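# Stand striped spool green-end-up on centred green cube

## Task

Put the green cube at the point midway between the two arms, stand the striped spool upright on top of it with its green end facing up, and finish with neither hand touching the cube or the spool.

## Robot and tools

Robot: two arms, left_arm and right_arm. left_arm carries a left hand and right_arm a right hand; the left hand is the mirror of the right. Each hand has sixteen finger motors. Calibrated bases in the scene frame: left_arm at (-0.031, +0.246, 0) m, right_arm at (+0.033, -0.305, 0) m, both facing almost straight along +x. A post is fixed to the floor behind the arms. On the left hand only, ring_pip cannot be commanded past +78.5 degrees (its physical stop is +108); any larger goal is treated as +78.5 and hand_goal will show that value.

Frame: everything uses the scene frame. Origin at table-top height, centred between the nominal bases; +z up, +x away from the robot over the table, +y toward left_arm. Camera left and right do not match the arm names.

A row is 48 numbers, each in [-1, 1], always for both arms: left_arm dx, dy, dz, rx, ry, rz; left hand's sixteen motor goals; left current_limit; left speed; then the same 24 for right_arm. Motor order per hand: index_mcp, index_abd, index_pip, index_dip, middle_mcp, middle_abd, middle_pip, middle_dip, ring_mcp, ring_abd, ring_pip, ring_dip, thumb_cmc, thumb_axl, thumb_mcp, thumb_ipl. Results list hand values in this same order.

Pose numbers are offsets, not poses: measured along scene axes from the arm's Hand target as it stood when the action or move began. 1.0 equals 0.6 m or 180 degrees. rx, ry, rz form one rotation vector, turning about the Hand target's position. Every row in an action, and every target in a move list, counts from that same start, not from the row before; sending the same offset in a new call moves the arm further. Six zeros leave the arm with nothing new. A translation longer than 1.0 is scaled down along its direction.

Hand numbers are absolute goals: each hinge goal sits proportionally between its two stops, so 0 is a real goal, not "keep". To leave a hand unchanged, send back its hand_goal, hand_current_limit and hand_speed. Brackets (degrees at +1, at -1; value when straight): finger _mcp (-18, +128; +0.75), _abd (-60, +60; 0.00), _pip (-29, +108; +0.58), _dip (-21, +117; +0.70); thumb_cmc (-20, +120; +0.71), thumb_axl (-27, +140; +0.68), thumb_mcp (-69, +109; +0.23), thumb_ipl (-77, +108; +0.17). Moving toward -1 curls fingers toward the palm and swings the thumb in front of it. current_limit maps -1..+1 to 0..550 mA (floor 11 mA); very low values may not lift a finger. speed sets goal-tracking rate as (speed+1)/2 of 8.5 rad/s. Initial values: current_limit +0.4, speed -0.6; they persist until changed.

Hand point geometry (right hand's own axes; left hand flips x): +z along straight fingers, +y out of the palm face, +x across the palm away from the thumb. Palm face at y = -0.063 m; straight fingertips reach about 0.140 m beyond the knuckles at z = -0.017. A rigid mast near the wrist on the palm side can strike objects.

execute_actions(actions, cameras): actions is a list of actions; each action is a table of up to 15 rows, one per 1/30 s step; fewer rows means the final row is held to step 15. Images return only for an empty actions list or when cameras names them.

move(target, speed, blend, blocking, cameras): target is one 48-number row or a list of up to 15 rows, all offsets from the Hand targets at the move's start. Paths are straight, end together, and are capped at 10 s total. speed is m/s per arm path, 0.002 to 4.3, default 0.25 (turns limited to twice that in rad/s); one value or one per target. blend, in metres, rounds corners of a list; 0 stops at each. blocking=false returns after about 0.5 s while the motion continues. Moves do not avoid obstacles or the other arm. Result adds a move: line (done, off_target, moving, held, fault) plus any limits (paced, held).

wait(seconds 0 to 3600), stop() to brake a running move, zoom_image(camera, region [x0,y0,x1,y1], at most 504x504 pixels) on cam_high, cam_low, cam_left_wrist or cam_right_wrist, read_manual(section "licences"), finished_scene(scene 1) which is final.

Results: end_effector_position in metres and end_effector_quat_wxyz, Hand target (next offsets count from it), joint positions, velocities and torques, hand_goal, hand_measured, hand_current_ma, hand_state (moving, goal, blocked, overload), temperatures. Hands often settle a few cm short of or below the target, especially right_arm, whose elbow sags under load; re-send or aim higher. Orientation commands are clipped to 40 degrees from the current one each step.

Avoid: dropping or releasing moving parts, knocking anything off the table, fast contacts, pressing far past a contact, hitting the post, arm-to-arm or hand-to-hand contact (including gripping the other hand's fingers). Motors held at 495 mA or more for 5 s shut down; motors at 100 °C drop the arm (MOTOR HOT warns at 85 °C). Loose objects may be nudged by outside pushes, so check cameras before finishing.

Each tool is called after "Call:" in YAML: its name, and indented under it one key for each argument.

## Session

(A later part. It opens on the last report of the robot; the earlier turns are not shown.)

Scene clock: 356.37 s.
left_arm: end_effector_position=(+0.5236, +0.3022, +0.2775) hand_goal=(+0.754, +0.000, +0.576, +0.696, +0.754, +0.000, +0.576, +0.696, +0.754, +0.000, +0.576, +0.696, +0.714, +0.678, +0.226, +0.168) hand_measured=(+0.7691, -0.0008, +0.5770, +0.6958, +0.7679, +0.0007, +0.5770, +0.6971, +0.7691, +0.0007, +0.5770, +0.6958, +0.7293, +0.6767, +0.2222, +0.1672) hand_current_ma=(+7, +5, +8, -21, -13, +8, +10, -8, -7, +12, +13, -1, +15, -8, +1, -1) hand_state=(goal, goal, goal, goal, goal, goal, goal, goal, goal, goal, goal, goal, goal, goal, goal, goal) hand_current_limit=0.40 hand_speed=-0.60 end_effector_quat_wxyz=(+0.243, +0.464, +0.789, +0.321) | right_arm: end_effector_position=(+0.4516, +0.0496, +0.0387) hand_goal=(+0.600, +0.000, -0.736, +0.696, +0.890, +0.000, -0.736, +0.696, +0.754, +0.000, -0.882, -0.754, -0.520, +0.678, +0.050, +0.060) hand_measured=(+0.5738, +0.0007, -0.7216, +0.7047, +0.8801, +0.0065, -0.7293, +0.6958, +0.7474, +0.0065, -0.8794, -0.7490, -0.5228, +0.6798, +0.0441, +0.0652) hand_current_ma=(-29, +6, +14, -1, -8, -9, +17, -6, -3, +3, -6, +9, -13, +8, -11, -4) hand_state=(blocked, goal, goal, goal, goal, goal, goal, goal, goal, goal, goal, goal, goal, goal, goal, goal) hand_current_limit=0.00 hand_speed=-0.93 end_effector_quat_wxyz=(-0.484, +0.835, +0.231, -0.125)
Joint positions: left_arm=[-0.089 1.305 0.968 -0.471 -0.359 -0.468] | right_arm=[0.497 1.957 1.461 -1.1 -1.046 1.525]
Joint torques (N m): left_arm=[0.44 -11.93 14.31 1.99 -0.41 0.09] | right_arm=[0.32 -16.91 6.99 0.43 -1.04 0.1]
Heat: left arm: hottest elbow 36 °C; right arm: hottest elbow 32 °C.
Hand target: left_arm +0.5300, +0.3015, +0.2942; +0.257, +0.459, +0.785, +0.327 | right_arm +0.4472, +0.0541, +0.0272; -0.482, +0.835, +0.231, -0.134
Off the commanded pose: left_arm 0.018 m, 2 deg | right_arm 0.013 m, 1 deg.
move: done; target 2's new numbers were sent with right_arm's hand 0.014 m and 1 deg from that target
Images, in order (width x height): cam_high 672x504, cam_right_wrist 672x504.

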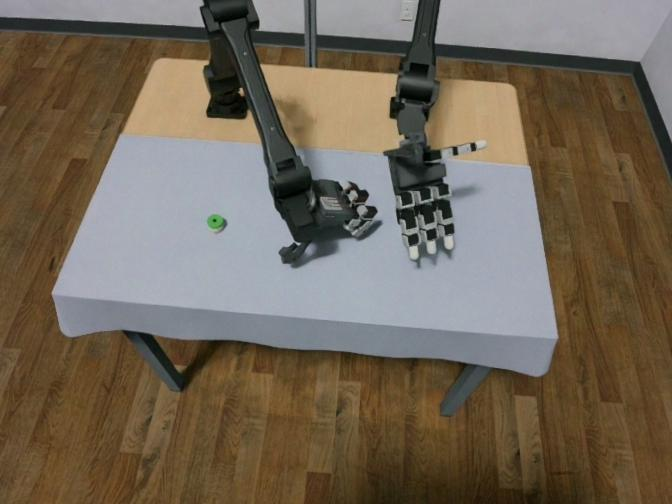

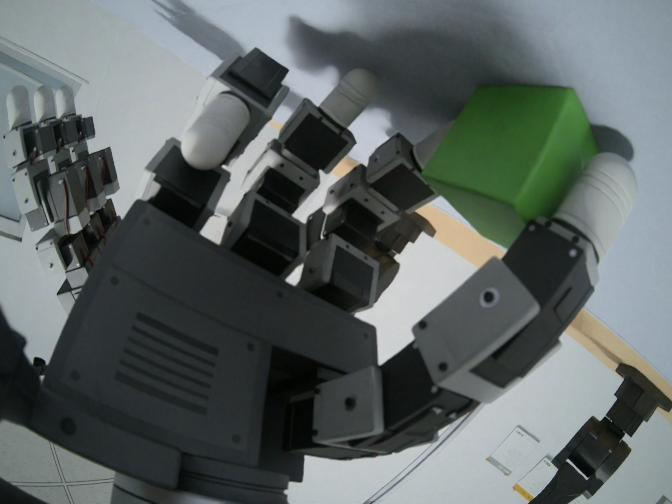

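Call:
move:
  target:
    - [0,0,0,0,0,0, 0.754,0,0.576,0.696,0.754,0,0.576,0.696,0.754,0,0.576,0.696,0.714,0.678,0.226,0.168,0.4,-0.6, 0,0,0,0,0,0, 0.89,0,-0.737,0.696,0.89,0,-0.737,0.696,0.753,0,-0.883,-0.754,-0.52,0.677,0.2,0.059,0.4,-0.85]
    - [0,0,0,0,0,0, 0.754,0,0.576,0.696,0.754,0,0.576,0.696,0.754,0,0.576,0.696,0.714,0.678,0.226,0.168,0.4,-0.6, 0,0,0.15,0,0,0, 0.89,0,-0.737,0.696,0.89,0,-0.737,0.696,0.753,0,-0.883,-0.754,-0.52,0.677,0.2,0.059,0.4,-0.85]
  speed: 0.08
  cameras: ["cam_right_wrist","cam_high"]

Call:
zoom_image:
  camera: "cam_right_wrist"
  region: [432, 0, 672, 240]

Scene clock: 363.70 s.
left_arm: end_effector_position=(+0.5236, +0.3022, +0.2775) hand_goal=(+0.754, +0.000, +0.576, +0.696, +0.754, +0.000, +0.576, +0.696, +0.754, +0.000, +0.576, +0.696, +0.714, +0.678, +0.226, +0.168) hand_measured=(+0.7679, +0.0007, +0.5770, +0.6958, +0.7679, -0.0008, +0.5770, +0.6958, +0.7691, +0.0007, +0.5770, +0.6958, +0.7293, +0.6777, +0.2222, +0.1681) hand_current_ma=(+4, +6, +10, -12, -6, +4, +6, -5, -2, -7, +7, +0, +5, -5, +2, +7) hand_state=(goal, goal, goal, goal, goal, goal, goal, goal, goal, goal, goal, goal, goal, goal, goal, goal) hand_current_limit=0.40 hand_speed=-0.60 end_effector_quat_wxyz=(+0.243, +0.464, +0.789, +0.321) | right_arm: end_effector_position=(+0.4421, +0.0443, +0.1003) hand_goal=(+0.890, +0.000, -0.736, +0.696, +0.890, +0.000, -0.736, +0.696, +0.754, +0.000, -0.882, -0.754, -0.520, +0.678, +0.200, +0.060) hand_measured=(+0.8572, -0.0008, -0.7254, +0.7034, +0.8801, +0.0065, -0.7293, +0.6958, +0.7474, +0.0065, -0.8794, -0.7490, -0.5228, +0.6798, +0.1896, +0.0643) hand_current_ma=(-29, +8, +15, +1, -13, +1, +7, -2, +0, +3, -9, +2, -11, +9, -13, -2) hand_state=(blocked, goal, goal, goal, goal, goal, goal, goal, goal, goal, goal, goal, goal, goal, goal, goal) hand_current_limit=0.40 hand_speed=-0.85 end_effector_quat_wxyz=(-0.479, +0.838, +0.220, -0.144)
Joint positions: left_arm=[-0.089 1.305 0.968 -0.471 -0.359 -0.468] | right_arm=[0.497 1.891 1.531 -1.281 -1.046 1.525]
Joint torques (N m): left_arm=[0.67 -11.81 14.26 1.91 -0.42 0.08] | right_arm=[0.09 -18.96 10.29 -0.4 -1.05 0.11]
Heat: left arm: hottest elbow 36 °C; right arm: hottest elbow 32 °C.
Hand target: left_arm +0.5300, +0.3015, +0.2942; +0.257, +0.459, +0.785, +0.327 | right_arm +0.4473, +0.0542, +0.1174; -0.482, +0.835, +0.231, -0.133
Off the commanded pose: left_arm 0.018 m, 2 deg | right_arm 0.020 m, 2 deg.
move: off_target (right_arm)
Images, in order (width x height): cam_high 672x504, cam_right_wrist 672x504.

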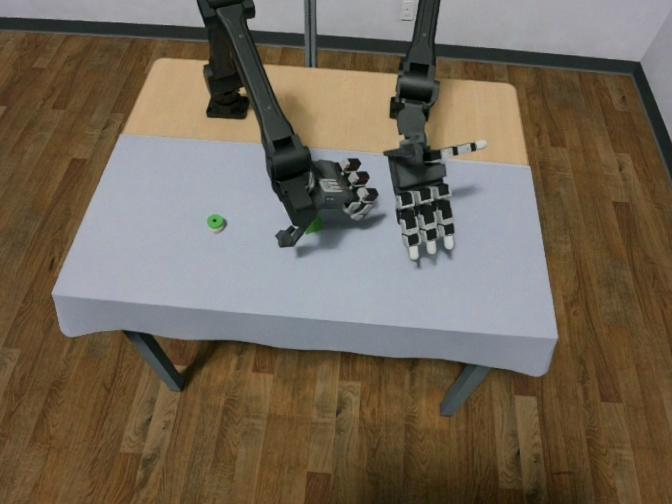

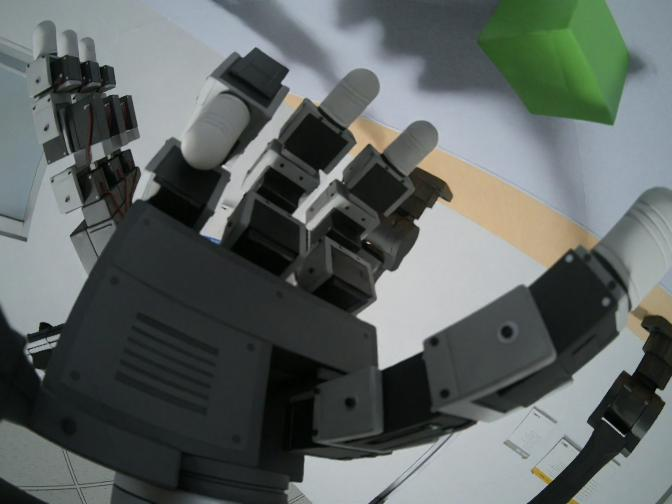

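Scaled by 2.100 from the camera's image (finer frame: 960x720).

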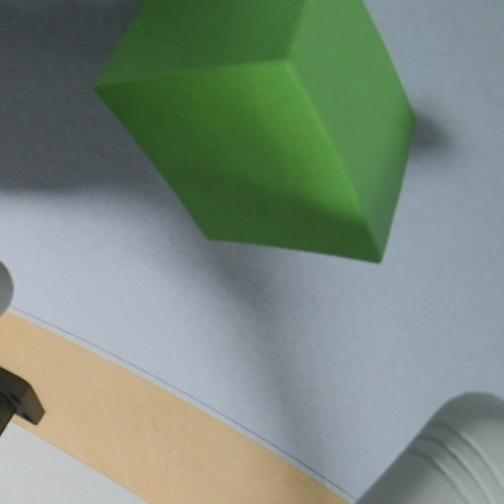

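Call:
move:
  target:
    - [0,0,0,0,0,0, 0.754,0,0.576,0.696,0.754,0,0.576,0.696,0.754,0,0.576,0.696,0.714,0.678,0.226,0.168,0.4,-0.6, 0,0,0.06,0,0,0, 0.89,0,-0.737,0.696,0.89,0,-0.737,0.696,0.753,0,-0.883,-0.754,-0.52,0.677,0.2,0.059,0.4,-0.85]
    - [0,0,0,0,0,0, 0.754,0,0.576,0.696,0.754,0,0.576,0.696,0.754,0,0.576,0.696,0.714,0.678,0.226,0.168,0.4,-0.6, 0.05,-0.447,0.03,0,0,-0.091, 0.89,0,-0.737,0.696,0.89,0,-0.737,0.696,0.753,0,-0.883,-0.754,-0.657,0.677,0.112,0.059,0.4,-0.7]
  speed: 0.15
  blend: [0.01, 0]
  cameras: ["cam_right_wrist","cam_high"]

Call:
zoom_image:
  camera: "cam_right_wrist"
  region: [432, 0, 672, 240]

Call:
zoom_image:
  camera: "cam_high"
  region: [182, 170, 362, 270]

Scene clock: 382.13 s.
left_arm: end_effector_position=(+0.5236, +0.3022, +0.2775) hand_goal=(+0.754, +0.000, +0.576, +0.696, +0.754, +0.000, +0.576, +0.696, +0.754, +0.000, +0.576, +0.696, +0.714, +0.678, +0.226, +0.168) hand_measured=(+0.7691, +0.0007, +0.5770, +0.6958, +0.7679, -0.0008, +0.5770, +0.6958, +0.7691, +0.0007, +0.5770, +0.6958, +0.7293, +0.6767, +0.2222, +0.1672) hand_current_ma=(+5, +6, +9, -3, -15, +10, +21, +4, -2, -3, +8, -1, +5, +6, +10, +2) hand_state=(goal, goal, goal, goal, goal, goal, goal, goal, goal, goal, goal, goal, goal, goal, goal, goal) hand_current_limit=0.40 hand_speed=-0.60 end_effector_quat_wxyz=(+0.243, +0.464, +0.789, +0.321) | right_arm: end_effector_position=(+0.4773, -0.2137, +0.1350) hand_goal=(+0.890, +0.000, -0.736, +0.696, +0.890, +0.000, -0.736, +0.696, +0.754, +0.000, -0.882, -0.754, -0.656, +0.678, +0.112, +0.060) hand_measured=(+0.8572, +0.0007, -0.7267, +0.7034, +0.8801, +0.0021, -0.7293, +0.6958, +0.7474, +0.0051, -0.8807, -0.7490, -0.6547, +0.6746, +0.1104, +0.0595) hand_current_ma=(-30, +8, +13, +0, -17, -9, +9, -13, -1, +2, -4, +4, -6, +6, -16, -8) hand_state=(blocked, goal, goal, goal, goal, goal, goal, goal, goal, goal, goal, goal, goal, goal, goal, goal) hand_current_limit=0.40 hand_speed=-0.70 end_effector_quat_wxyz=(-0.496, +0.859, +0.108, -0.060)
Joint positions: left_arm=[-0.089 1.305 0.968 -0.471 -0.359 -0.468] | right_arm=[-0.024 1.765 1.43 -1.653 -0.991 1.078]
Joint torques (N m): left_arm=[0.5 -11.87 14.37 1.85 -0.37 0.08] | right_arm=[-0.85 -14.97 7.65 -1.05 -0.78 -0.02]
Heat: left arm: hottest elbow 36 °C; right arm: hottest elbow 33 °C.
Hand target: left_arm +0.5300, +0.3015, +0.2942; +0.257, +0.459, +0.785, +0.327 | right_arm +0.4771, -0.2140, +0.1353; -0.496, +0.859, +0.109, -0.064
Off the commanded pose: left_arm 0.018 m, 2 deg | right_arm 0.001 m, 0 deg.
move: done
Images, in order (width x height): cam_high 672x504, cam_right_wrist 672x504.

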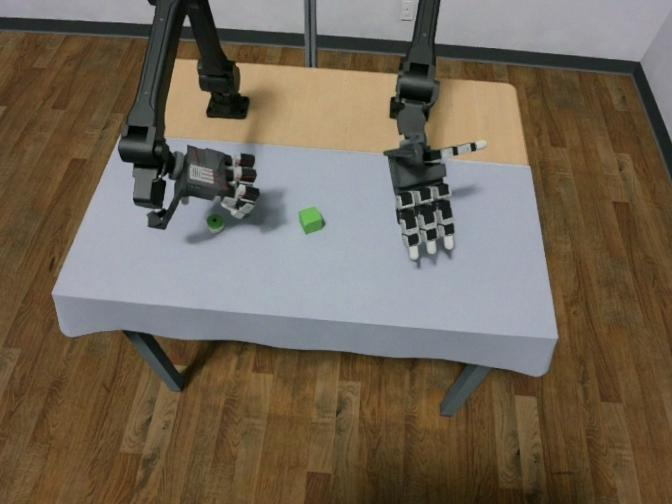

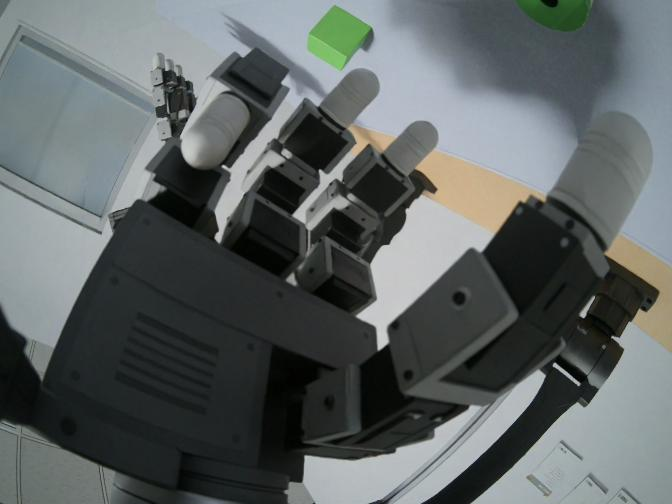

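Scaled by 2.100 from the camera's image (finer frame: 960x720).

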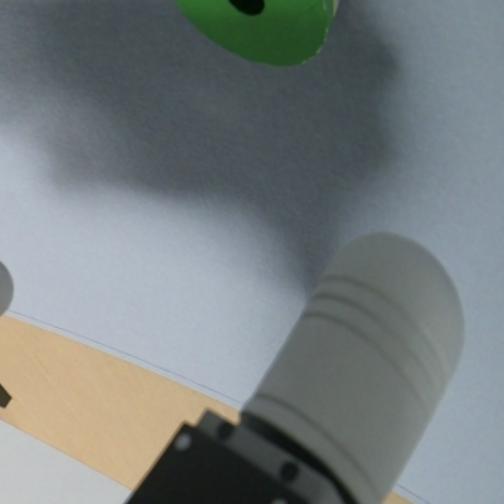

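Scaled by 2.800 from the camera's image (finer frame: 960x720).

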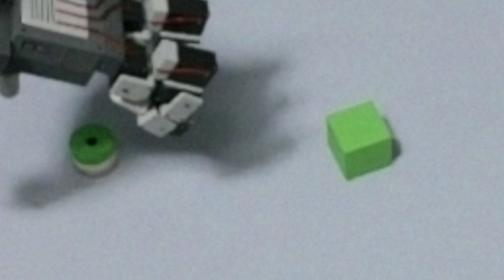

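Call:
move:
  target: [0,0,0,0,0,0, 0.754,0,0.576,0.696,0.754,0,0.576,0.696,0.754,0,0.576,0.696,0.714,0.678,0.226,0.168,0.4,-0.6, -0.01,0.003,-0.105,0,0,0, 0.89,0,-0.737,0.696,0.89,0,-0.737,0.696,0.753,0,-0.883,-0.754,-0.657,0.677,0.112,0.059,0.4,-0.7]
  speed: 0.1
  cameras: ["cam_right_wrist"]

Call:
zoom_image:
  camera: "cam_right_wrist"
  region: [432, 0, 672, 240]

Scene clock: 392.20 s.
left_arm: end_effector_position=(+0.5236, +0.3022, +0.2775) hand_goal=(+0.754, +0.000, +0.576, +0.696, +0.754, +0.000, +0.576, +0.696, +0.754, +0.000, +0.576, +0.696, +0.714, +0.678, +0.226, +0.168) hand_measured=(+0.7691, +0.0007, +0.5770, +0.6958, +0.7667, -0.0008, +0.5757, +0.6971, +0.7679, -0.0008, +0.5770, +0.6958, +0.7305, +0.6767, +0.2232, +0.1681) hand_current_ma=(-1, +1, +7, -13, -9, +11, +4, -10, -5, -2, +7, -3, +11, +2, -7, +4) hand_state=(goal, goal, goal, goal, goal, goal, goal, goal, goal, goal, goal, goal, goal, goal, goal, goal) hand_current_limit=0.40 hand_speed=-0.60 end_effector_quat_wxyz=(+0.243, +0.464, +0.789, +0.321) | right_arm: end_effector_position=(+0.4692, -0.2136, +0.0786) hand_goal=(+0.890, +0.000, -0.736, +0.696, +0.890, +0.000, -0.736, +0.696, +0.754, +0.000, -0.882, -0.754, -0.656, +0.678, +0.112, +0.060) hand_measured=(+0.8572, +0.0007, -0.7267, +0.7034, +0.8801, +0.0007, -0.7280, +0.6958, +0.7474, +0.0065, -0.8794, -0.7490, -0.6534, +0.6735, +0.1104, +0.0595) hand_current_ma=(-38, +11, +10, -4, -15, +2, +7, -3, +5, +8, -10, +7, -11, +6, -9, -5) hand_state=(blocked, goal, goal, goal, goal, goal, goal, goal, goal, goal, goal, goal, goal, goal, goal, goal) hand_current_limit=0.40 hand_speed=-0.70 end_effector_quat_wxyz=(-0.496, +0.859, +0.107, -0.063)
Joint positions: left_arm=[-0.089 1.305 0.968 -0.471 -0.359 -0.468] | right_arm=[-0.024 1.808 1.328 -1.515 -0.991 1.078]
Joint torques (N m): left_arm=[0.44 -11.81 14.37 1.89 -0.4 0.11] | right_arm=[-0.38 -14.04 6.76 -0.24 -0.83 0.03]
Heat: left arm: hottest elbow 36 °C; right arm: hottest elbow 33 °C.
Hand target: left_arm +0.5300, +0.3015, +0.2942; +0.257, +0.459, +0.785, +0.327 | right_arm +0.4713, -0.2122, +0.0724; -0.496, +0.859, +0.110, -0.064
Off the commanded pose: left_arm 0.018 m, 2 deg | right_arm 0.007 m, 0 deg.
move: done

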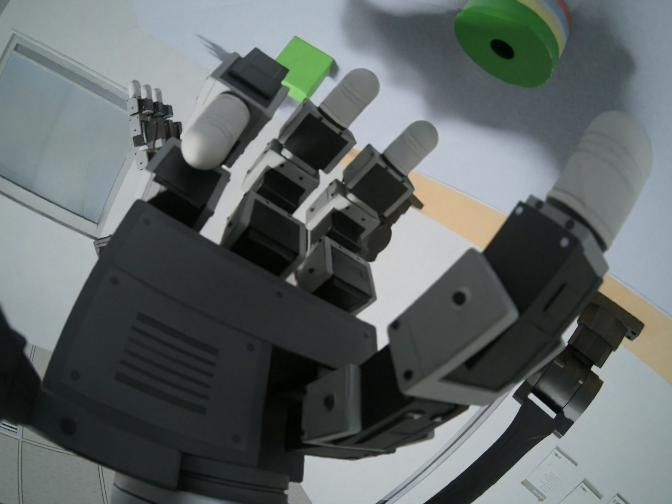

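Scaled by 2.100 from the camera's image (finer frame: 960x720).

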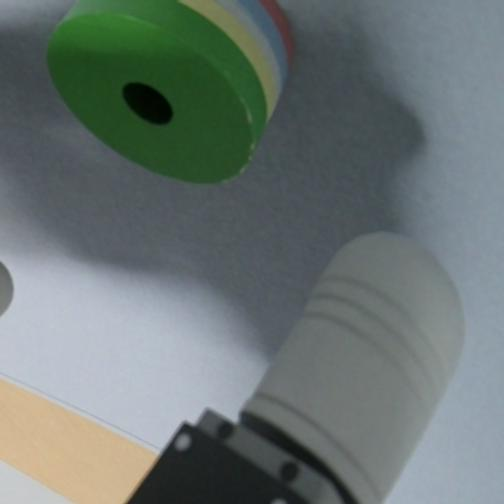

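Call:
move:
  target: [0,0,0,0,0,0, 0.754,0,0.576,0.696,0.754,0,0.576,0.696,0.754,0,0.576,0.696,0.714,0.678,0.226,0.168,0.4,-0.6, 0.002,0.012,-0.045,0,0,0, 0.89,0,-0.737,0.696,0.89,0,-0.737,0.696,0.753,0,-0.883,-0.754,-0.657,0.677,0.112,0.059,0.4,-0.7]
  speed: 0.08
  cameras: ["cam_right_wrist"]

Call:
zoom_image:
  camera: "cam_right_wrist"
  region: [432, 0, 672, 240]

Scene clock: 402.13 s.
left_arm: end_effector_position=(+0.5236, +0.3022, +0.2775) hand_goal=(+0.754, +0.000, +0.576, +0.696, +0.754, +0.000, +0.576, +0.696, +0.754, +0.000, +0.576, +0.696, +0.714, +0.678, +0.226, +0.168) hand_measured=(+0.7691, -0.0008, +0.5770, +0.6958, +0.7679, -0.0008, +0.5770, +0.6958, +0.7679, +0.0007, +0.5770, +0.6958, +0.7293, +0.6777, +0.2222, +0.1681) hand_current_ma=(+4, +4, -5, -1, -4, +21, +2, -1, -1, +1, +3, -2, +12, +1, -7, -1) hand_state=(goal, goal, goal, goal, goal, goal, goal, goal, goal, goal, goal, goal, goal, goal, goal, goal) hand_current_limit=0.40 hand_speed=-0.60 end_effector_quat_wxyz=(+0.243, +0.464, +0.789, +0.321) | right_arm: end_effector_position=(+0.4727, -0.2102, +0.0514) hand_goal=(+0.890, +0.000, -0.736, +0.696, +0.890, +0.000, -0.736, +0.696, +0.754, +0.000, -0.882, -0.754, -0.656, +0.678, +0.112, +0.060) hand_measured=(+0.8572, +0.0007, -0.7254, +0.7034, +0.8801, +0.0007, -0.7280, +0.6958, +0.7474, +0.0065, -0.8794, -0.7490, -0.6547, +0.6746, +0.1094, +0.0595) hand_current_ma=(-33, +1, +18, -2, -9, -14, +16, -8, -1, +3, -7, +4, -8, +2, -11, -12) hand_state=(blocked, goal, goal, goal, goal, goal, goal, goal, goal, goal, goal, goal, goal, goal, goal, goal) hand_current_limit=0.40 hand_speed=-0.70 end_effector_quat_wxyz=(-0.495, +0.860, +0.110, -0.058)
Joint positions: left_arm=[-0.089 1.305 0.968 -0.471 -0.359 -0.468] | right_arm=[-0.017 1.841 1.3 -1.432 -0.993 1.09]
Joint torques (N m): left_arm=[0.5 -11.69 14.43 1.87 -0.39 0.11] | right_arm=[0.15 -14.27 6.53 -0.2 -1.03 0.13]
Heat: left arm: hottest elbow 36 °C; right arm: hottest elbow 32 °C.
Hand target: left_arm +0.5300, +0.3015, +0.2942; +0.257, +0.459, +0.785, +0.327 | right_arm +0.4725, -0.2049, +0.0454; -0.496, +0.859, +0.110, -0.063
Off the commanded pose: left_arm 0.018 m, 2 deg | right_arm 0.008 m, 1 deg.
move: done

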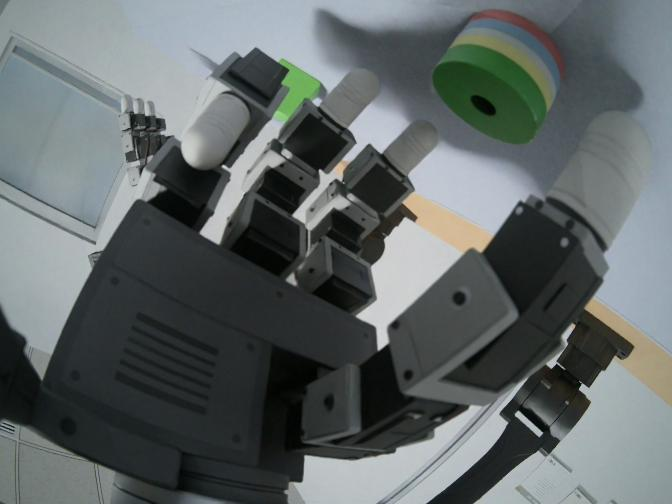

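Scaled by 2.100 from the camera's image (finer frame: 960x720).

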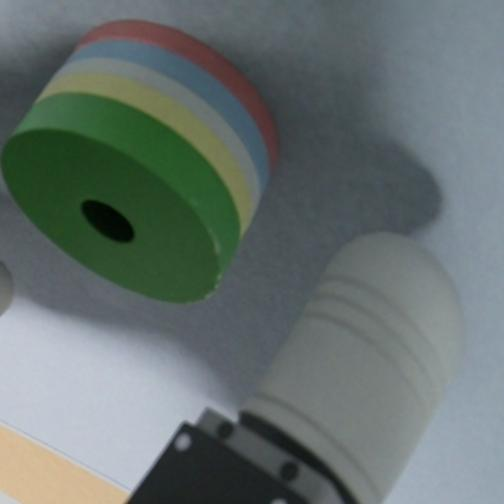

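Call:
move:
  target: [0,0,0,0,0,0,0.754,0,0.576,0.696,0.754,0,0.576,0.696,0.754,0,0.576,0.696,0.714,0.678,0.226,0.168,0.4,-0.6,-0.0033,0,-0.0367,0,0,0,0.89,0,-0.737,0.696,0.89,0,-0.737,0.696,0.753,0,-0.883,-0.754,-0.657,0.677,0.112,0.059,0.4,-0.7]
  speed: 0.05
  cameras: ["cam_high","cam_right_wrist"]

Scene clock: 417.87 s.
left_arm: end_effector_position=(+0.5236, +0.3022, +0.2775) hand_goal=(+0.754, +0.000, +0.576, +0.696, +0.754, +0.000, +0.576, +0.696, +0.754, +0.000, +0.576, +0.696, +0.714, +0.678, +0.226, +0.168) hand_measured=(+0.7679, -0.0008, +0.5770, +0.6958, +0.7679, -0.0008, +0.5757, +0.6958, +0.7679, +0.0007, +0.5770, +0.6958, +0.7293, +0.6767, +0.2232, +0.1681) hand_current_ma=(+0, -9, +8, -5, -8, +14, +12, -1, -2, -1, +9, -3, +11, -6, +4, +2) hand_state=(goal, goal, goal, goal, goal, goal, goal, goal, goal, goal, goal, goal, goal, goal, goal, goal) hand_current_limit=0.40 hand_speed=-0.60 end_effector_quat_wxyz=(+0.243, +0.464, +0.789, +0.321) | right_arm: end_effector_position=(+0.4718, -0.2096, +0.0326) hand_goal=(+0.890, +0.000, -0.736, +0.696, +0.890, +0.000, -0.736, +0.696, +0.754, +0.000, -0.882, -0.754, -0.656, +0.678, +0.112, +0.060) hand_measured=(+0.8644, -0.0008, -0.7408, +0.6932, +0.8801, +0.0065, -0.7318, +0.6881, +0.7462, +0.0051, -0.8794, -0.7490, -0.6547, +0.6746, +0.1104, +0.0595) hand_current_ma=(-22, +7, +6, -8, -6, -8, +14, -1, +7, +1, -13, +5, -9, +10, -2, -15) hand_state=(blocked, goal, goal, goal, goal, goal, goal, goal, goal, goal, goal, goal, goal, goal, goal, goal) hand_current_limit=0.40 hand_speed=-0.70 end_effector_quat_wxyz=(-0.496, +0.859, +0.110, -0.056)
Joint positions: left_arm=[-0.089 1.305 0.968 -0.471 -0.359 -0.468] | right_arm=[-0.017 1.863 1.276 -1.38 -0.996 1.093]
Joint torques (N m): left_arm=[0.38 -11.81 14.38 1.88 -0.4 0.1] | right_arm=[0.03 -14.21 6.08 -0.1 -0.88 0.11]
Heat: left arm: hottest elbow 36 °C; right arm: hottest elbow 32 °C.
Hand target: left_arm +0.5300, +0.3015, +0.2942; +0.257, +0.459, +0.785, +0.327 | right_arm +0.4705, -0.2050, +0.0232; -0.496, +0.859, +0.109, -0.064
Off the commanded pose: left_arm 0.018 m, 2 deg | right_arm 0.010 m, 1 deg.
move: done

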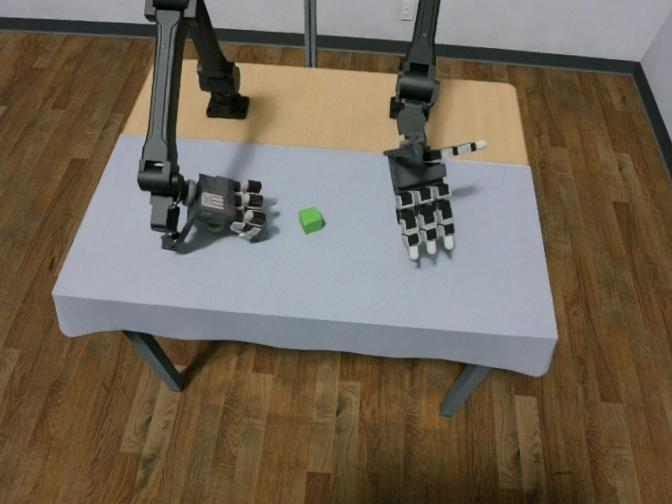

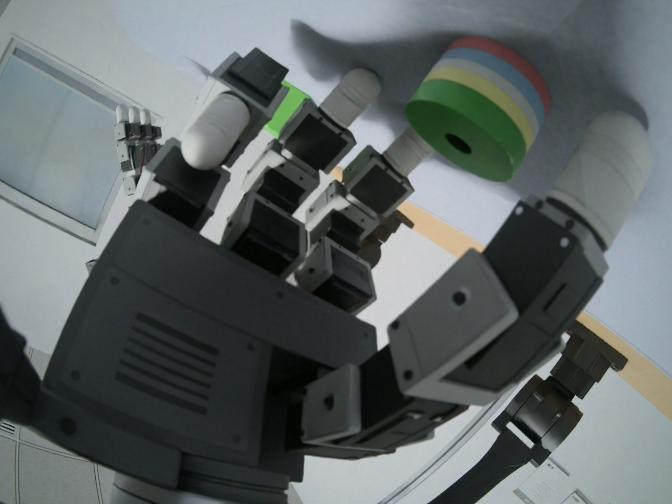

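Call:
move:
  target: [0,0,0,0,0,0,0.754,0,0.576,0.696,0.754,0,0.576,0.696,0.754,0,0.576,0.696,0.714,0.678,0.226,0.168,0.4,-0.6,0,0,0,0,0,0,0.44,0,-0.737,0.696,0.44,0,-0.737,0.696,0.753,0,-0.883,-0.754,-0.657,0.677,0.03,0.059,0.0,-0.92]
  speed: 0.05
  cameras: ["cam_right_wrist"]

Scene clock: 422.97 s.
left_arm: end_effector_position=(+0.5236, +0.3022, +0.2775) hand_goal=(+0.754, +0.000, +0.576, +0.696, +0.754, +0.000, +0.576, +0.696, +0.754, +0.000, +0.576, +0.696, +0.714, +0.678, +0.226, +0.168) hand_measured=(+0.7691, -0.0008, +0.5770, +0.6958, +0.7679, -0.0008, +0.5770, +0.6958, +0.7679, -0.0008, +0.5770, +0.6958, +0.7293, +0.6777, +0.2232, +0.1681) hand_current_ma=(+6, +5, +1, -10, -15, +6, +0, -10, -12, +0, -3, -4, +6, -6, -1, -4) hand_state=(goal, goal, goal, goal, goal, goal, goal, goal, goal, goal, goal, goal, goal, goal, goal, goal) hand_current_limit=0.40 hand_speed=-0.60 end_effector_quat_wxyz=(+0.243, +0.464, +0.789, +0.321) | right_arm: end_effector_position=(+0.4707, -0.2022, +0.0341) hand_goal=(+0.440, +0.000, -0.736, +0.696, +0.440, +0.000, -0.736, +0.696, +0.754, +0.000, -0.882, -0.754, -0.656, +0.678, +0.030, +0.060) hand_measured=(+0.4351, +0.0036, -0.7228, +0.7009, +0.7691, +0.0065, -0.7100, +0.7085, +0.7462, +0.0065, -0.8794, -0.7490, -0.6547, +0.6746, +0.0322, +0.0595) hand_current_ma=(-10, +7, +19, -6, +274, -6, +23, +2, +2, -1, -11, +6, -10, +0, -3, -6) hand_state=(goal, goal, goal, goal, blocked, goal, blocked, goal, goal, goal, goal, goal, goal, goal, goal, goal) hand_current_limit=0.00 hand_speed=-0.92 end_effector_quat_wxyz=(-0.502, +0.856, +0.110, -0.058)
Joint positions: left_arm=[-0.089 1.305 0.968 -0.471 -0.359 -0.468] | right_arm=[-0.005 1.863 1.276 -1.38 -1.011 1.1]
Joint torques (N m): left_arm=[0.44 -11.99 14.39 1.95 -0.4 0.1] | right_arm=[-0.62 -14.1 6.04 -0.09 -0.23 0.04]
Heat: left arm: hottest elbow 36 °C; right arm: hottest elbow 32 °C.
Hand target: left_arm +0.5300, +0.3015, +0.2942; +0.257, +0.459, +0.785, +0.327 | right_arm +0.4705, -0.2049, +0.0233; -0.496, +0.859, +0.110, -0.064
Off the commanded pose: left_arm 0.018 m, 2 deg | right_arm 0.011 m, 1 deg.
move: done

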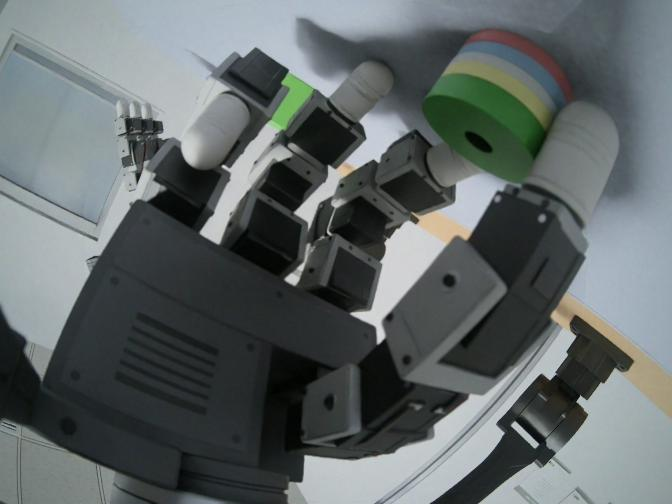

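Call:
move:
  target:
    - [0,0,0,0,0,0,0.754,0,0.576,0.696,0.754,0,0.576,0.696,0.754,0,0.576,0.696,0.714,0.678,0.226,0.168,0.4,-0.6,0,0,0,0,0,0,0.52,0,-0.737,0.696,0.80,0,-0.737,0.696,0.753,0,-0.883,-0.754,-0.657,0.677,0.06,0.059,0.2,-0.9]
    - [0,0,0,0,0,0,0.754,0,0.576,0.696,0.754,0,0.576,0.696,0.754,0,0.576,0.696,0.714,0.678,0.226,0.168,0.4,-0.6,0,0,0.025,0,0,0,0.52,0,-0.737,0.696,0.52,0,-0.737,0.696,0.753,0,-0.883,-0.754,-0.657,0.677,0.06,0.059,0.2,-0.9]
  speed: 0.05
  cameras: ["cam_right_wrist"]

Scene clock: 440.43 s.
left_arm: end_effector_position=(+0.5236, +0.3022, +0.2775) hand_goal=(+0.754, +0.000, +0.576, +0.696, +0.754, +0.000, +0.576, +0.696, +0.754, +0.000, +0.576, +0.696, +0.714, +0.678, +0.226, +0.168) hand_measured=(+0.7691, -0.0008, +0.5770, +0.6958, +0.7679, +0.0007, +0.5770, +0.6971, +0.7691, +0.0007, +0.5770, +0.6958, +0.7293, +0.6777, +0.2232, +0.1672) hand_current_ma=(+2, +0, +19, -9, -12, +11, +4, -12, -11, +2, +10, +0, +8, -12, +5, +3) hand_state=(goal, goal, goal, goal, goal, goal, goal, goal, goal, goal, goal, goal, goal, goal, goal, goal) hand_current_limit=0.40 hand_speed=-0.60 end_effector_quat_wxyz=(+0.243, +0.464, +0.789, +0.321) | right_arm: end_effector_position=(+0.4670, -0.2024, +0.0357) hand_goal=(+0.520, +0.000, -0.736, +0.696, +0.520, +0.000, -0.736, +0.696, +0.754, +0.000, -0.882, -0.754, -0.656, +0.678, +0.060, +0.060) hand_measured=(+0.4966, +0.0036, -0.7228, +0.7009, +0.6594, -0.0023, -0.7074, +0.7098, +0.7474, +0.0065, -0.8794, -0.7490, -0.6547, +0.6746, +0.0520, +0.0595) hand_current_ma=(-24, +2, +18, -3, +209, -13, +35, +1, +6, -6, -11, +3, -8, +6, -8, -5) hand_state=(blocked, goal, goal, goal, blocked, goal, blocked, goal, goal, goal, goal, goal, goal, goal, goal, goal) hand_current_limit=0.20 hand_speed=-0.90 end_effector_quat_wxyz=(-0.502, +0.856, +0.106, -0.065)
Joint positions: left_arm=[-0.089 1.305 0.968 -0.471 -0.359 -0.468] | right_arm=[-0.005 1.862 1.276 -1.397 -1.01 1.1]
Joint torques (N m): left_arm=[0.26 -11.99 14.37 1.95 -0.37 0.13] | right_arm=[-0.97 -15.68 7.1 -0.76 -0.27 0.06]
Heat: left arm: hottest elbow 36 °C; right arm: hottest elbow 31 °C.
Hand target: left_arm +0.5300, +0.3015, +0.2942; +0.257, +0.459, +0.785, +0.327 | right_arm +0.4705, -0.2049, +0.0383; -0.496, +0.859, +0.110, -0.064
Off the commanded pose: left_arm 0.018 m, 2 deg | right_arm 0.005 m, 1 deg.
move: done

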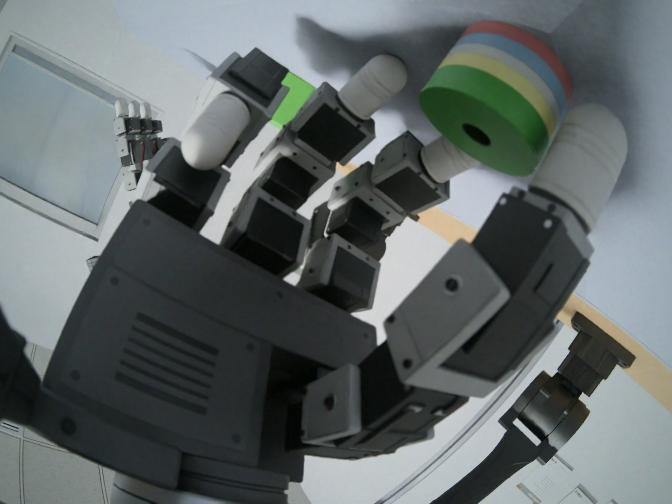

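Call:
zoom_image:
  camera: "cam_right_wrist"
  region: [280, 0, 672, 294]

Call:
wait:
  seconds: 0
  cameras: ["cam_high", "cam_low"]

Scaled by 1.286 from the camera's image (finer frame: 960x720).

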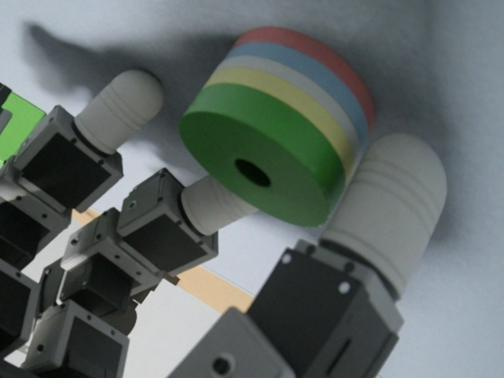

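Scene clock: 446.00 s.
left_arm: end_effector_position=(+0.5236, +0.3022, +0.2775) hand_goal=(+0.754, +0.000, +0.576, +0.696, +0.754, +0.000, +0.576, +0.696, +0.754, +0.000, +0.576, +0.696, +0.714, +0.678, +0.226, +0.168) hand_measured=(+0.7691, +0.0007, +0.5770, +0.6958, +0.7679, -0.0008, +0.5770, +0.6958, +0.7679, +0.0007, +0.5770, +0.6958, +0.7293, +0.6777, +0.2222, +0.1672) hand_current_ma=(+5, +3, +8, -9, -11, +10, +10, -6, +0, +3, +5, -4, +18, +10, -1, -1) hand_state=(goal, goal, goal, goal, goal, goal, goal, goal, goal, goal, goal, goal, goal, goal, goal, goal) hand_current_limit=0.40 hand_speed=-0.60 end_effector_quat_wxyz=(+0.243, +0.464, +0.789, +0.321) | right_arm: end_effector_position=(+0.4670, -0.2024, +0.0357) hand_goal=(+0.520, +0.000, -0.736, +0.696, +0.520, +0.000, -0.736, +0.696, +0.754, +0.000, -0.882, -0.754, -0.656, +0.678, +0.060, +0.060) hand_measured=(+0.4966, +0.0021, -0.7228, +0.7022, +0.6594, -0.0023, -0.7062, +0.7098, +0.7462, +0.0051, -0.8794, -0.7490, -0.6547, +0.6746, +0.0520, +0.0595) hand_current_ma=(-21, +7, +14, +1, +219, -3, +35, -3, +0, +3, -6, +9, -14, +2, -14, -10) hand_state=(blocked, goal, goal, goal, blocked, goal, blocked, goal, goal, goal, goal, goal, goal, goal, goal, goal) hand_current_limit=0.20 hand_speed=-0.90 end_effector_quat_wxyz=(-0.502, +0.856, +0.106, -0.065)
Joint positions: left_arm=[-0.089 1.305 0.968 -0.471 -0.359 -0.468] | right_arm=[-0.005 1.862 1.276 -1.397 -1.01 1.1]
Joint torques (N m): left_arm=[0.5 -12.1 14.48 1.84 -0.41 0.11] | right_arm=[-0.85 -15.79 7.16 -0.72 -0.29 0.08]
Heat: left arm: hottest elbow 36 °C; right arm: hottest elbow 31 °C.
Hand target: left_arm +0.5300, +0.3015, +0.2942; +0.257, +0.459, +0.785, +0.327 | right_arm +0.4705, -0.2049, +0.0383; -0.496, +0.859, +0.110, -0.064
Off the commanded pose: left_arm 0.018 m, 2 deg | right_arm 0.005 m, 1 deg.

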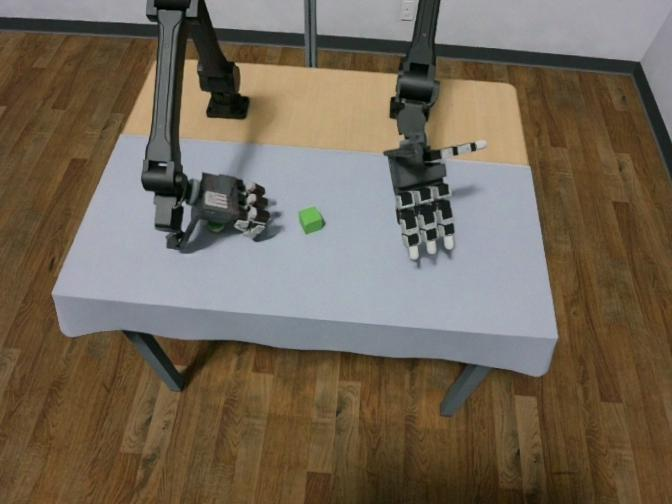

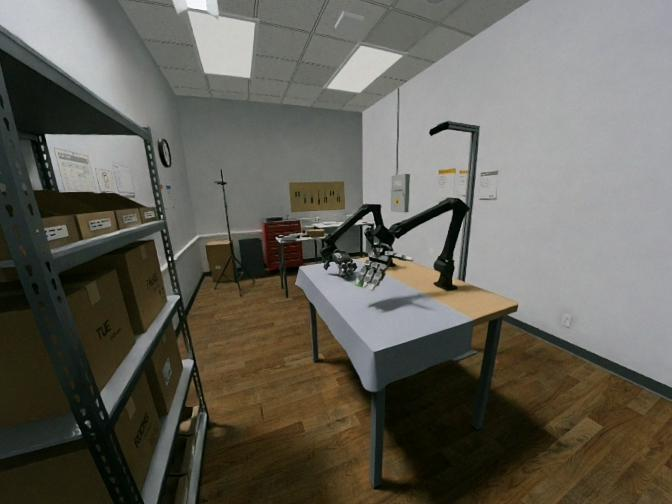

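Call:
move:
  target: [0,0,0,0,0,0,0.754,0,0.576,0.696,0.754,0,0.576,0.696,0.754,0,0.576,0.696,0.714,0.678,0.226,0.168,0.4,-0.6,0.004,0,0.03,0,0,0,0.52,0,-0.737,0.696,0.65,0,-0.737,0.696,0.753,0,-0.883,-0.754,-0.657,0.677,0.06,0.059,0.2,-0.9]
  speed: 0.05
  cameras: ["cam_right_wrist"]

Scene clock: 452.00 s.
left_arm: end_effector_position=(+0.5236, +0.3022, +0.2775) hand_goal=(+0.754, +0.000, +0.576, +0.696, +0.754, +0.000, +0.576, +0.696, +0.754, +0.000, +0.576, +0.696, +0.714, +0.678, +0.226, +0.168) hand_measured=(+0.7691, -0.0008, +0.5770, +0.6958, +0.7679, -0.0008, +0.5770, +0.6958, +0.7679, +0.0007, +0.5770, +0.6958, +0.7293, +0.6777, +0.2222, +0.1681) hand_current_ma=(+2, -5, +14, -14, -4, -3, +15, +6, -4, +1, +20, -2, +17, -3, +0, -5) hand_state=(goal, goal, goal, goal, goal, goal, goal, goal, goal, goal, goal, goal, goal, goal, goal, goal) hand_current_limit=0.40 hand_speed=-0.60 end_effector_quat_wxyz=(+0.243, +0.464, +0.789, +0.321) | right_arm: end_effector_position=(+0.4617, -0.2041, +0.0424) hand_goal=(+0.520, +0.000, -0.736, +0.696, +0.650, +0.000, -0.736, +0.696, +0.754, +0.000, -0.882, -0.754, -0.656, +0.678, +0.060, +0.060) hand_measured=(+0.4966, +0.0036, -0.7228, +0.7022, +0.6244, -0.0008, -0.7228, +0.7047, +0.7474, +0.0065, -0.8794, -0.7490, -0.6547, +0.6756, +0.0520, +0.0595) hand_current_ma=(-22, +1, +14, -4, -29, -14, +26, -6, +5, +3, -13, +7, -11, +4, -13, -8) hand_state=(blocked, goal, goal, goal, blocked, goal, goal, goal, goal, goal, goal, goal, goal, goal, goal, goal) hand_current_limit=0.20 hand_speed=-0.90 end_effector_quat_wxyz=(-0.499, +0.857, +0.102, -0.076)
Joint positions: left_arm=[-0.089 1.305 0.968 -0.471 -0.359 -0.468] | right_arm=[-0.005 1.854 1.281 -1.432 -0.999 1.1]
Joint torques (N m): left_arm=[0.56 -11.63 14.41 1.95 -0.41 0.11] | right_arm=[-0.79 -16.67 8.64 -1.11 -0.7 0.07]
Heat: left arm: hottest elbow 36 °C; right arm: hottest elbow 31 °C.
Hand target: left_arm +0.5300, +0.3015, +0.2942; +0.257, +0.459, +0.785, +0.327 | right_arm +0.4729, -0.2050, +0.0563; -0.496, +0.859, +0.110, -0.063
Off the commanded pose: left_arm 0.018 m, 2 deg | right_arm 0.018 m, 2 deg.
move: off_target (right_arm)

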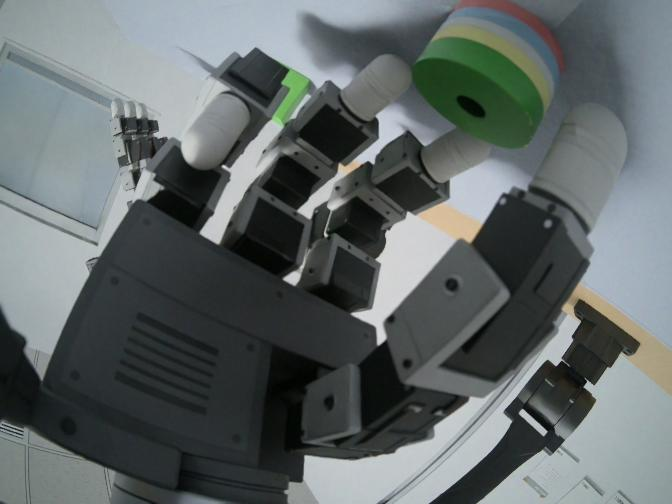

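Call:
move:
  target:
    - [0,0,0,0,0,0,0.754,0,0.576,0.696,0.754,0,0.576,0.696,0.754,0,0.576,0.696,0.714,0.678,0.226,0.168,0.4,-0.6,0,0,0,0,0,0,0.54,0,-0.737,0.696,0.54,0,-0.737,0.696,0.753,0,-0.883,-0.754,-0.657,0.677,0.09,0.059,0.2,-0.9]
    - [0,0,0,0,0,0,0.754,0,0.576,0.696,0.754,0,0.576,0.696,0.754,0,0.576,0.696,0.714,0.678,0.226,0.168,0.4,-0.6,-0.004,-0.013,-0.034,0,0,0,0.54,0,-0.737,0.696,0.54,0,-0.737,0.696,0.753,0,-0.883,-0.754,-0.657,0.677,0.09,0.059,0.2,-0.9]
  speed: 0.05
  cameras: ["cam_right_wrist"]

Scene clock: 457.50 s.
left_arm: end_effector_position=(+0.5236, +0.3022, +0.2775) hand_goal=(+0.754, +0.000, +0.576, +0.696, +0.754, +0.000, +0.576, +0.696, +0.754, +0.000, +0.576, +0.696, +0.714, +0.678, +0.226, +0.168) hand_measured=(+0.7691, +0.0007, +0.5770, +0.6958, +0.7679, +0.0007, +0.5770, +0.6958, +0.7679, -0.0008, +0.5757, +0.6958, +0.7305, +0.6777, +0.2232, +0.1681) hand_current_ma=(+13, -2, +1, -10, -7, +16, +14, +0, +2, +1, +6, +2, +16, -3, -7, -7) hand_state=(goal, goal, goal, goal, goal, goal, goal, goal, goal, goal, goal, goal, goal, goal, goal, goal) hand_current_limit=0.40 hand_speed=-0.60 end_effector_quat_wxyz=(+0.243, +0.464, +0.789, +0.321) | right_arm: end_effector_position=(+0.4641, -0.2075, +0.0412) hand_goal=(+0.540, +0.000, -0.736, +0.696, +0.540, +0.000, -0.736, +0.696, +0.754, +0.000, -0.882, -0.754, -0.656, +0.678, +0.090, +0.060) hand_measured=(+0.5159, +0.0036, -0.7241, +0.7009, +0.5340, -0.0023, -0.7216, +0.7034, +0.7462, +0.0065, -0.8807, -0.7490, -0.6547, +0.6756, +0.0807, +0.0595) hand_current_ma=(-24, +7, +21, -4, -9, -13, +20, -4, -3, +8, -8, +3, -9, +2, -8, -7) hand_state=(blocked, goal, goal, goal, goal, goal, goal, goal, goal, goal, goal, goal, goal, goal, goal, goal) hand_current_limit=0.20 hand_speed=-0.90 end_effector_quat_wxyz=(-0.497, +0.858, +0.109, -0.070)
Joint positions: left_arm=[-0.089 1.305 0.968 -0.471 -0.359 -0.468] | right_arm=[-0.011 1.854 1.281 -1.429 -0.993 1.082]
Joint torques (N m): left_arm=[0.15 -11.81 14.41 1.89 -0.39 0.11] | right_arm=[-1.67 -14.33 6.91 -0.23 -0.68 -0.02]
Heat: left arm: hottest elbow 37 °C; right arm: hottest elbow 31 °C.
Hand target: left_arm +0.5300, +0.3015, +0.2942; +0.257, +0.459, +0.785, +0.327 | right_arm +0.4705, -0.2128, +0.0359; -0.496, +0.859, +0.110, -0.063
Off the commanded pose: left_arm 0.018 m, 2 deg | right_arm 0.010 m, 1 deg.
move: done

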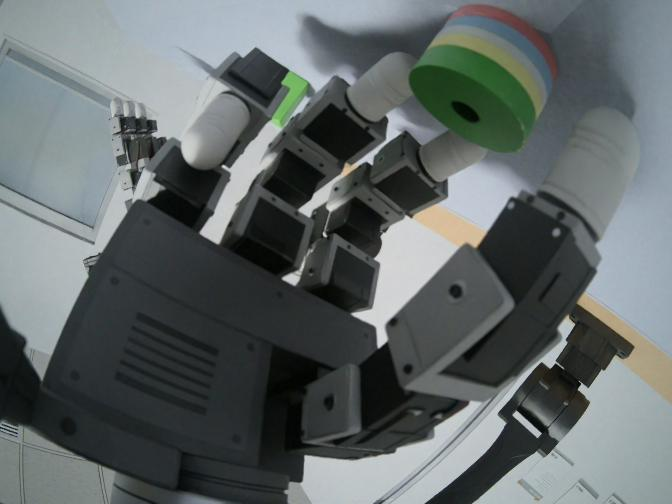

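Call:
move:
  target: [0,0,0,0,0,0,0.754,0,0.576,0.696,0.754,0,0.576,0.696,0.754,0,0.576,0.696,0.714,0.678,0.226,0.168,0.4,-0.6,0.0133,-0.005,-0.01,0,0,0,0.54,0,-0.737,0.696,0.54,0,-0.737,0.696,0.753,0,-0.883,-0.754,-0.657,0.677,0.09,0.059,0.2,-0.9]
  speed: 0.05
  cameras: ["cam_right_wrist"]

Scene clock: 465.03 s.
left_arm: end_effector_position=(+0.5236, +0.3022, +0.2775) hand_goal=(+0.754, +0.000, +0.576, +0.696, +0.754, +0.000, +0.576, +0.696, +0.754, +0.000, +0.576, +0.696, +0.714, +0.678, +0.226, +0.168) hand_measured=(+0.7691, -0.0008, +0.5770, +0.6958, +0.7679, +0.0007, +0.5770, +0.6958, +0.7679, +0.0007, +0.5770, +0.6958, +0.7305, +0.6777, +0.2222, +0.1672) hand_current_ma=(+2, +6, +9, -6, -9, +9, +11, -4, +4, -8, +8, -7, +8, +0, -3, +10) hand_state=(goal, goal, goal, goal, goal, goal, goal, goal, goal, goal, goal, goal, goal, goal, goal, goal) hand_current_limit=0.40 hand_speed=-0.60 end_effector_quat_wxyz=(+0.243, +0.464, +0.789, +0.321) | right_arm: end_effector_position=(+0.4640, -0.2097, +0.0329) hand_goal=(+0.540, +0.000, -0.736, +0.696, +0.540, +0.000, -0.736, +0.696, +0.754, +0.000, -0.882, -0.754, -0.656, +0.678, +0.090, +0.060) hand_measured=(+0.5159, +0.0036, -0.7241, +0.7009, +0.5460, +0.0036, -0.7408, +0.6945, +0.7462, +0.0051, -0.8794, -0.7490, -0.6547, +0.6746, +0.0817, +0.0604) hand_current_ma=(-29, -5, +16, -1, +1, -4, +6, -8, +3, +4, -13, -5, -13, +0, -10, -8) hand_state=(blocked, goal, goal, goal, goal, goal, goal, goal, goal, goal, goal, goal, goal, goal, goal, goal) hand_current_limit=0.20 hand_speed=-0.90 end_effector_quat_wxyz=(-0.498, +0.857, +0.106, -0.075)
Joint positions: left_arm=[-0.089 1.305 0.968 -0.471 -0.359 -0.468] | right_arm=[-0.016 1.874 1.282 -1.429 -0.992 1.073]
Joint torques (N m): left_arm=[0.56 -11.58 14.34 1.85 -0.38 0.11] | right_arm=[-1.73 -14.1 8.46 -0.43 -0.6 -0.02]
Heat: left arm: hottest elbow 37 °C; right arm: hottest elbow 30 °C.
Hand target: left_arm +0.5300, +0.3015, +0.2942; +0.257, +0.459, +0.785, +0.327 | right_arm +0.4784, -0.2158, +0.0299; -0.496, +0.859, +0.109, -0.064
Off the commanded pose: left_arm 0.018 m, 2 deg | right_arm 0.016 m, 1 deg.
move: off_target (right_arm)

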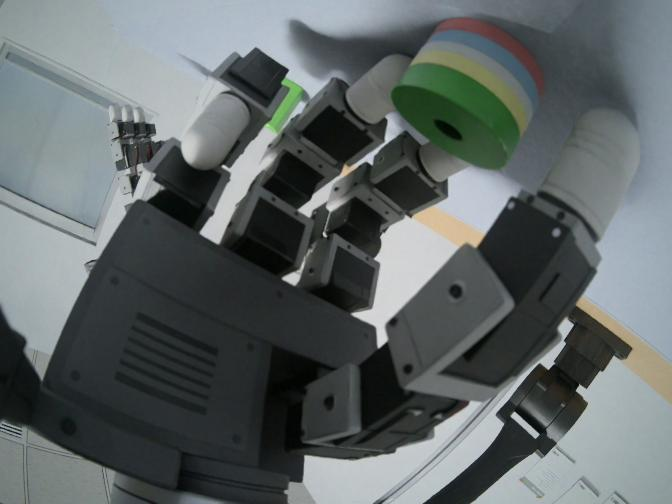

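Call:
move:
  target: [0,0,0,0,0,0,0.754,0,0.576,0.696,0.754,0,0.576,0.696,0.754,0,0.576,0.696,0.714,0.678,0.226,0.168,0.4,-0.6,0.013,0.003,0.012,0,0,0,0.54,0,-0.737,0.696,0.54,0,-0.737,0.696,0.753,0,-0.883,-0.754,-0.657,0.677,0.09,0.059,0.2,-0.9]
  speed: 0.05
  cameras: ["cam_right_wrist"]

Scene clock: 469.73 s.
left_arm: end_effector_position=(+0.5236, +0.3022, +0.2775) hand_goal=(+0.754, +0.000, +0.576, +0.696, +0.754, +0.000, +0.576, +0.696, +0.754, +0.000, +0.576, +0.696, +0.714, +0.678, +0.226, +0.168) hand_measured=(+0.7691, +0.0007, +0.5770, +0.6971, +0.7679, -0.0008, +0.5770, +0.6958, +0.7679, -0.0008, +0.5770, +0.6958, +0.7293, +0.6777, +0.2232, +0.1672) hand_current_ma=(+5, -2, +11, -6, -10, +16, +16, +2, +6, +10, +3, +0, +18, -3, +11, -12) hand_state=(goal, goal, goal, goal, goal, goal, goal, goal, goal, goal, goal, goal, goal, goal, goal, goal) hand_current_limit=0.40 hand_speed=-0.60 end_effector_quat_wxyz=(+0.243, +0.464, +0.789, +0.321) | right_arm: end_effector_position=(+0.4777, -0.2099, +0.0383) hand_goal=(+0.540, +0.000, -0.736, +0.696, +0.540, +0.000, -0.736, +0.696, +0.754, +0.000, -0.882, -0.754, -0.656, +0.678, +0.090, +0.060) hand_measured=(+0.5147, +0.0036, -0.7228, +0.7009, +0.5364, +0.0051, -0.7357, +0.6971, +0.7462, +0.0065, -0.8807, -0.7490, -0.6547, +0.6746, +0.0817, +0.0595) hand_current_ma=(-25, +4, +15, -1, -15, -11, +8, +1, +1, -1, -8, +2, -12, +3, -20, -8) hand_state=(blocked, goal, goal, goal, goal, goal, goal, goal, goal, goal, goal, goal, goal, goal, goal, goal) hand_current_limit=0.20 hand_speed=-0.90 end_effector_quat_wxyz=(-0.496, +0.858, +0.113, -0.063)
Joint positions: left_arm=[-0.089 1.305 0.968 -0.471 -0.359 -0.468] | right_arm=[-0.016 1.88 1.315 -1.429 -0.991 1.073]
Joint torques (N m): left_arm=[0.26 -11.75 14.38 1.89 -0.41 0.11] | right_arm=[-1.49 -14.27 8.62 -1.03 -0.73 0.03]
Heat: left arm: hottest elbow 37 °C; right arm: hottest elbow 31 °C.
Hand target: left_arm +0.5300, +0.3015, +0.2942; +0.257, +0.459, +0.785, +0.327 | right_arm +0.4863, -0.2140, +0.0371; -0.496, +0.859, +0.109, -0.063
Off the commanded pose: left_arm 0.018 m, 2 deg | right_arm 0.010 m, 0 deg.
move: done

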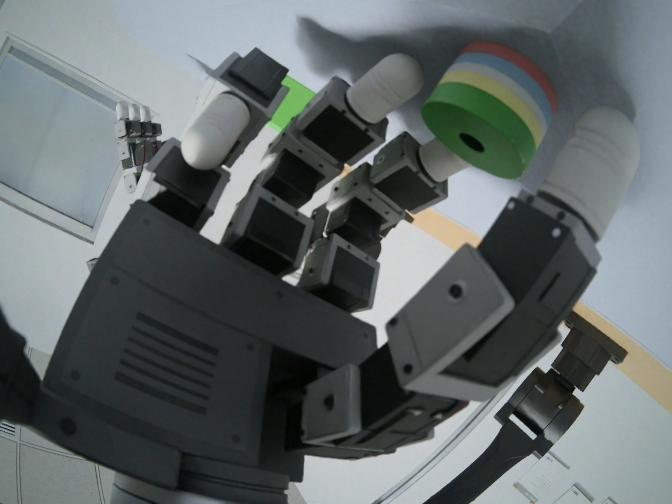

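Call:
move:
  target: [0,0,0,0,0,0,0.754,0,0.576,0.696,0.754,0,0.576,0.696,0.754,0,0.576,0.696,0.714,0.678,0.226,0.168,0.4,-0.6,-0.018,0.0,-0.007,0,0,0,0.54,0,-0.737,0.696,0.54,0,-0.737,0.696,0.753,0,-0.883,-0.754,-0.657,0.677,0.09,0.059,0.2,-0.9]
  speed: 0.05
  cameras: ["cam_right_wrist"]

Scene clock: 476.77 s.
left_arm: end_effector_position=(+0.5236, +0.3022, +0.2775) hand_goal=(+0.754, +0.000, +0.576, +0.696, +0.754, +0.000, +0.576, +0.696, +0.754, +0.000, +0.576, +0.696, +0.714, +0.678, +0.226, +0.168) hand_measured=(+0.7691, -0.0008, +0.5770, +0.6971, +0.7679, -0.0008, +0.5770, +0.6958, +0.7679, +0.0007, +0.5770, +0.6958, +0.7293, +0.6777, +0.2222, +0.1681) hand_current_ma=(+3, -1, +4, -1, -9, -2, +12, +4, +1, -10, -2, +0, +3, -4, -9, +4) hand_state=(goal, goal, goal, goal, goal, goal, goal, goal, goal, goal, goal, goal, goal, goal, goal, goal) hand_current_limit=0.40 hand_speed=-0.60 end_effector_quat_wxyz=(+0.243, +0.464, +0.789, +0.321) | right_arm: end_effector_position=(+0.4737, -0.2098, +0.0359) hand_goal=(+0.540, +0.000, -0.736, +0.696, +0.540, +0.000, -0.736, +0.696, +0.754, +0.000, -0.882, -0.754, -0.656, +0.678, +0.090, +0.060) hand_measured=(+0.5159, +0.0021, -0.7228, +0.7009, +0.5364, +0.0036, -0.7357, +0.7022, +0.7474, +0.0051, -0.8794, -0.7490, -0.6547, +0.6746, +0.0807, +0.0585) hand_current_ma=(-25, +8, +19, -3, -12, -9, +1, -3, -2, -1, -11, +5, +0, +7, -17, -9) hand_state=(blocked, goal, goal, goal, goal, goal, goal, goal, goal, goal, goal, goal, goal, goal, goal, goal) hand_current_limit=0.20 hand_speed=-0.90 end_effector_quat_wxyz=(-0.497, +0.858, +0.110, -0.067)
Joint positions: left_arm=[-0.089 1.305 0.968 -0.471 -0.359 -0.468] | right_arm=[-0.016 1.88 1.306 -1.429 -0.991 1.073]
Joint torques (N m): left_arm=[0.38 -11.87 14.34 1.8 -0.43 0.12] | right_arm=[-1.38 -15.68 6.15 -0.34 -0.73 0.02]
Heat: left arm: hottest elbow 37 °C; right arm: hottest elbow 31 °C.
Hand target: left_arm +0.5300, +0.3015, +0.2942; +0.257, +0.459, +0.785, +0.327 | right_arm +0.4754, -0.2140, +0.0329; -0.496, +0.859, +0.109, -0.064
Off the commanded pose: left_arm 0.018 m, 2 deg | right_arm 0.005 m, 0 deg.
move: done

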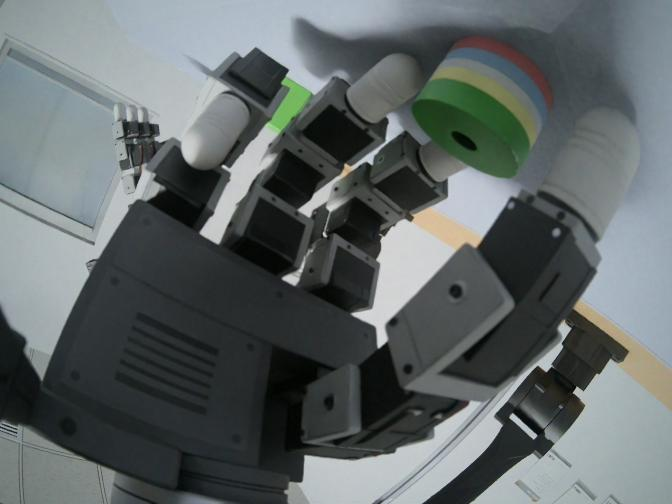

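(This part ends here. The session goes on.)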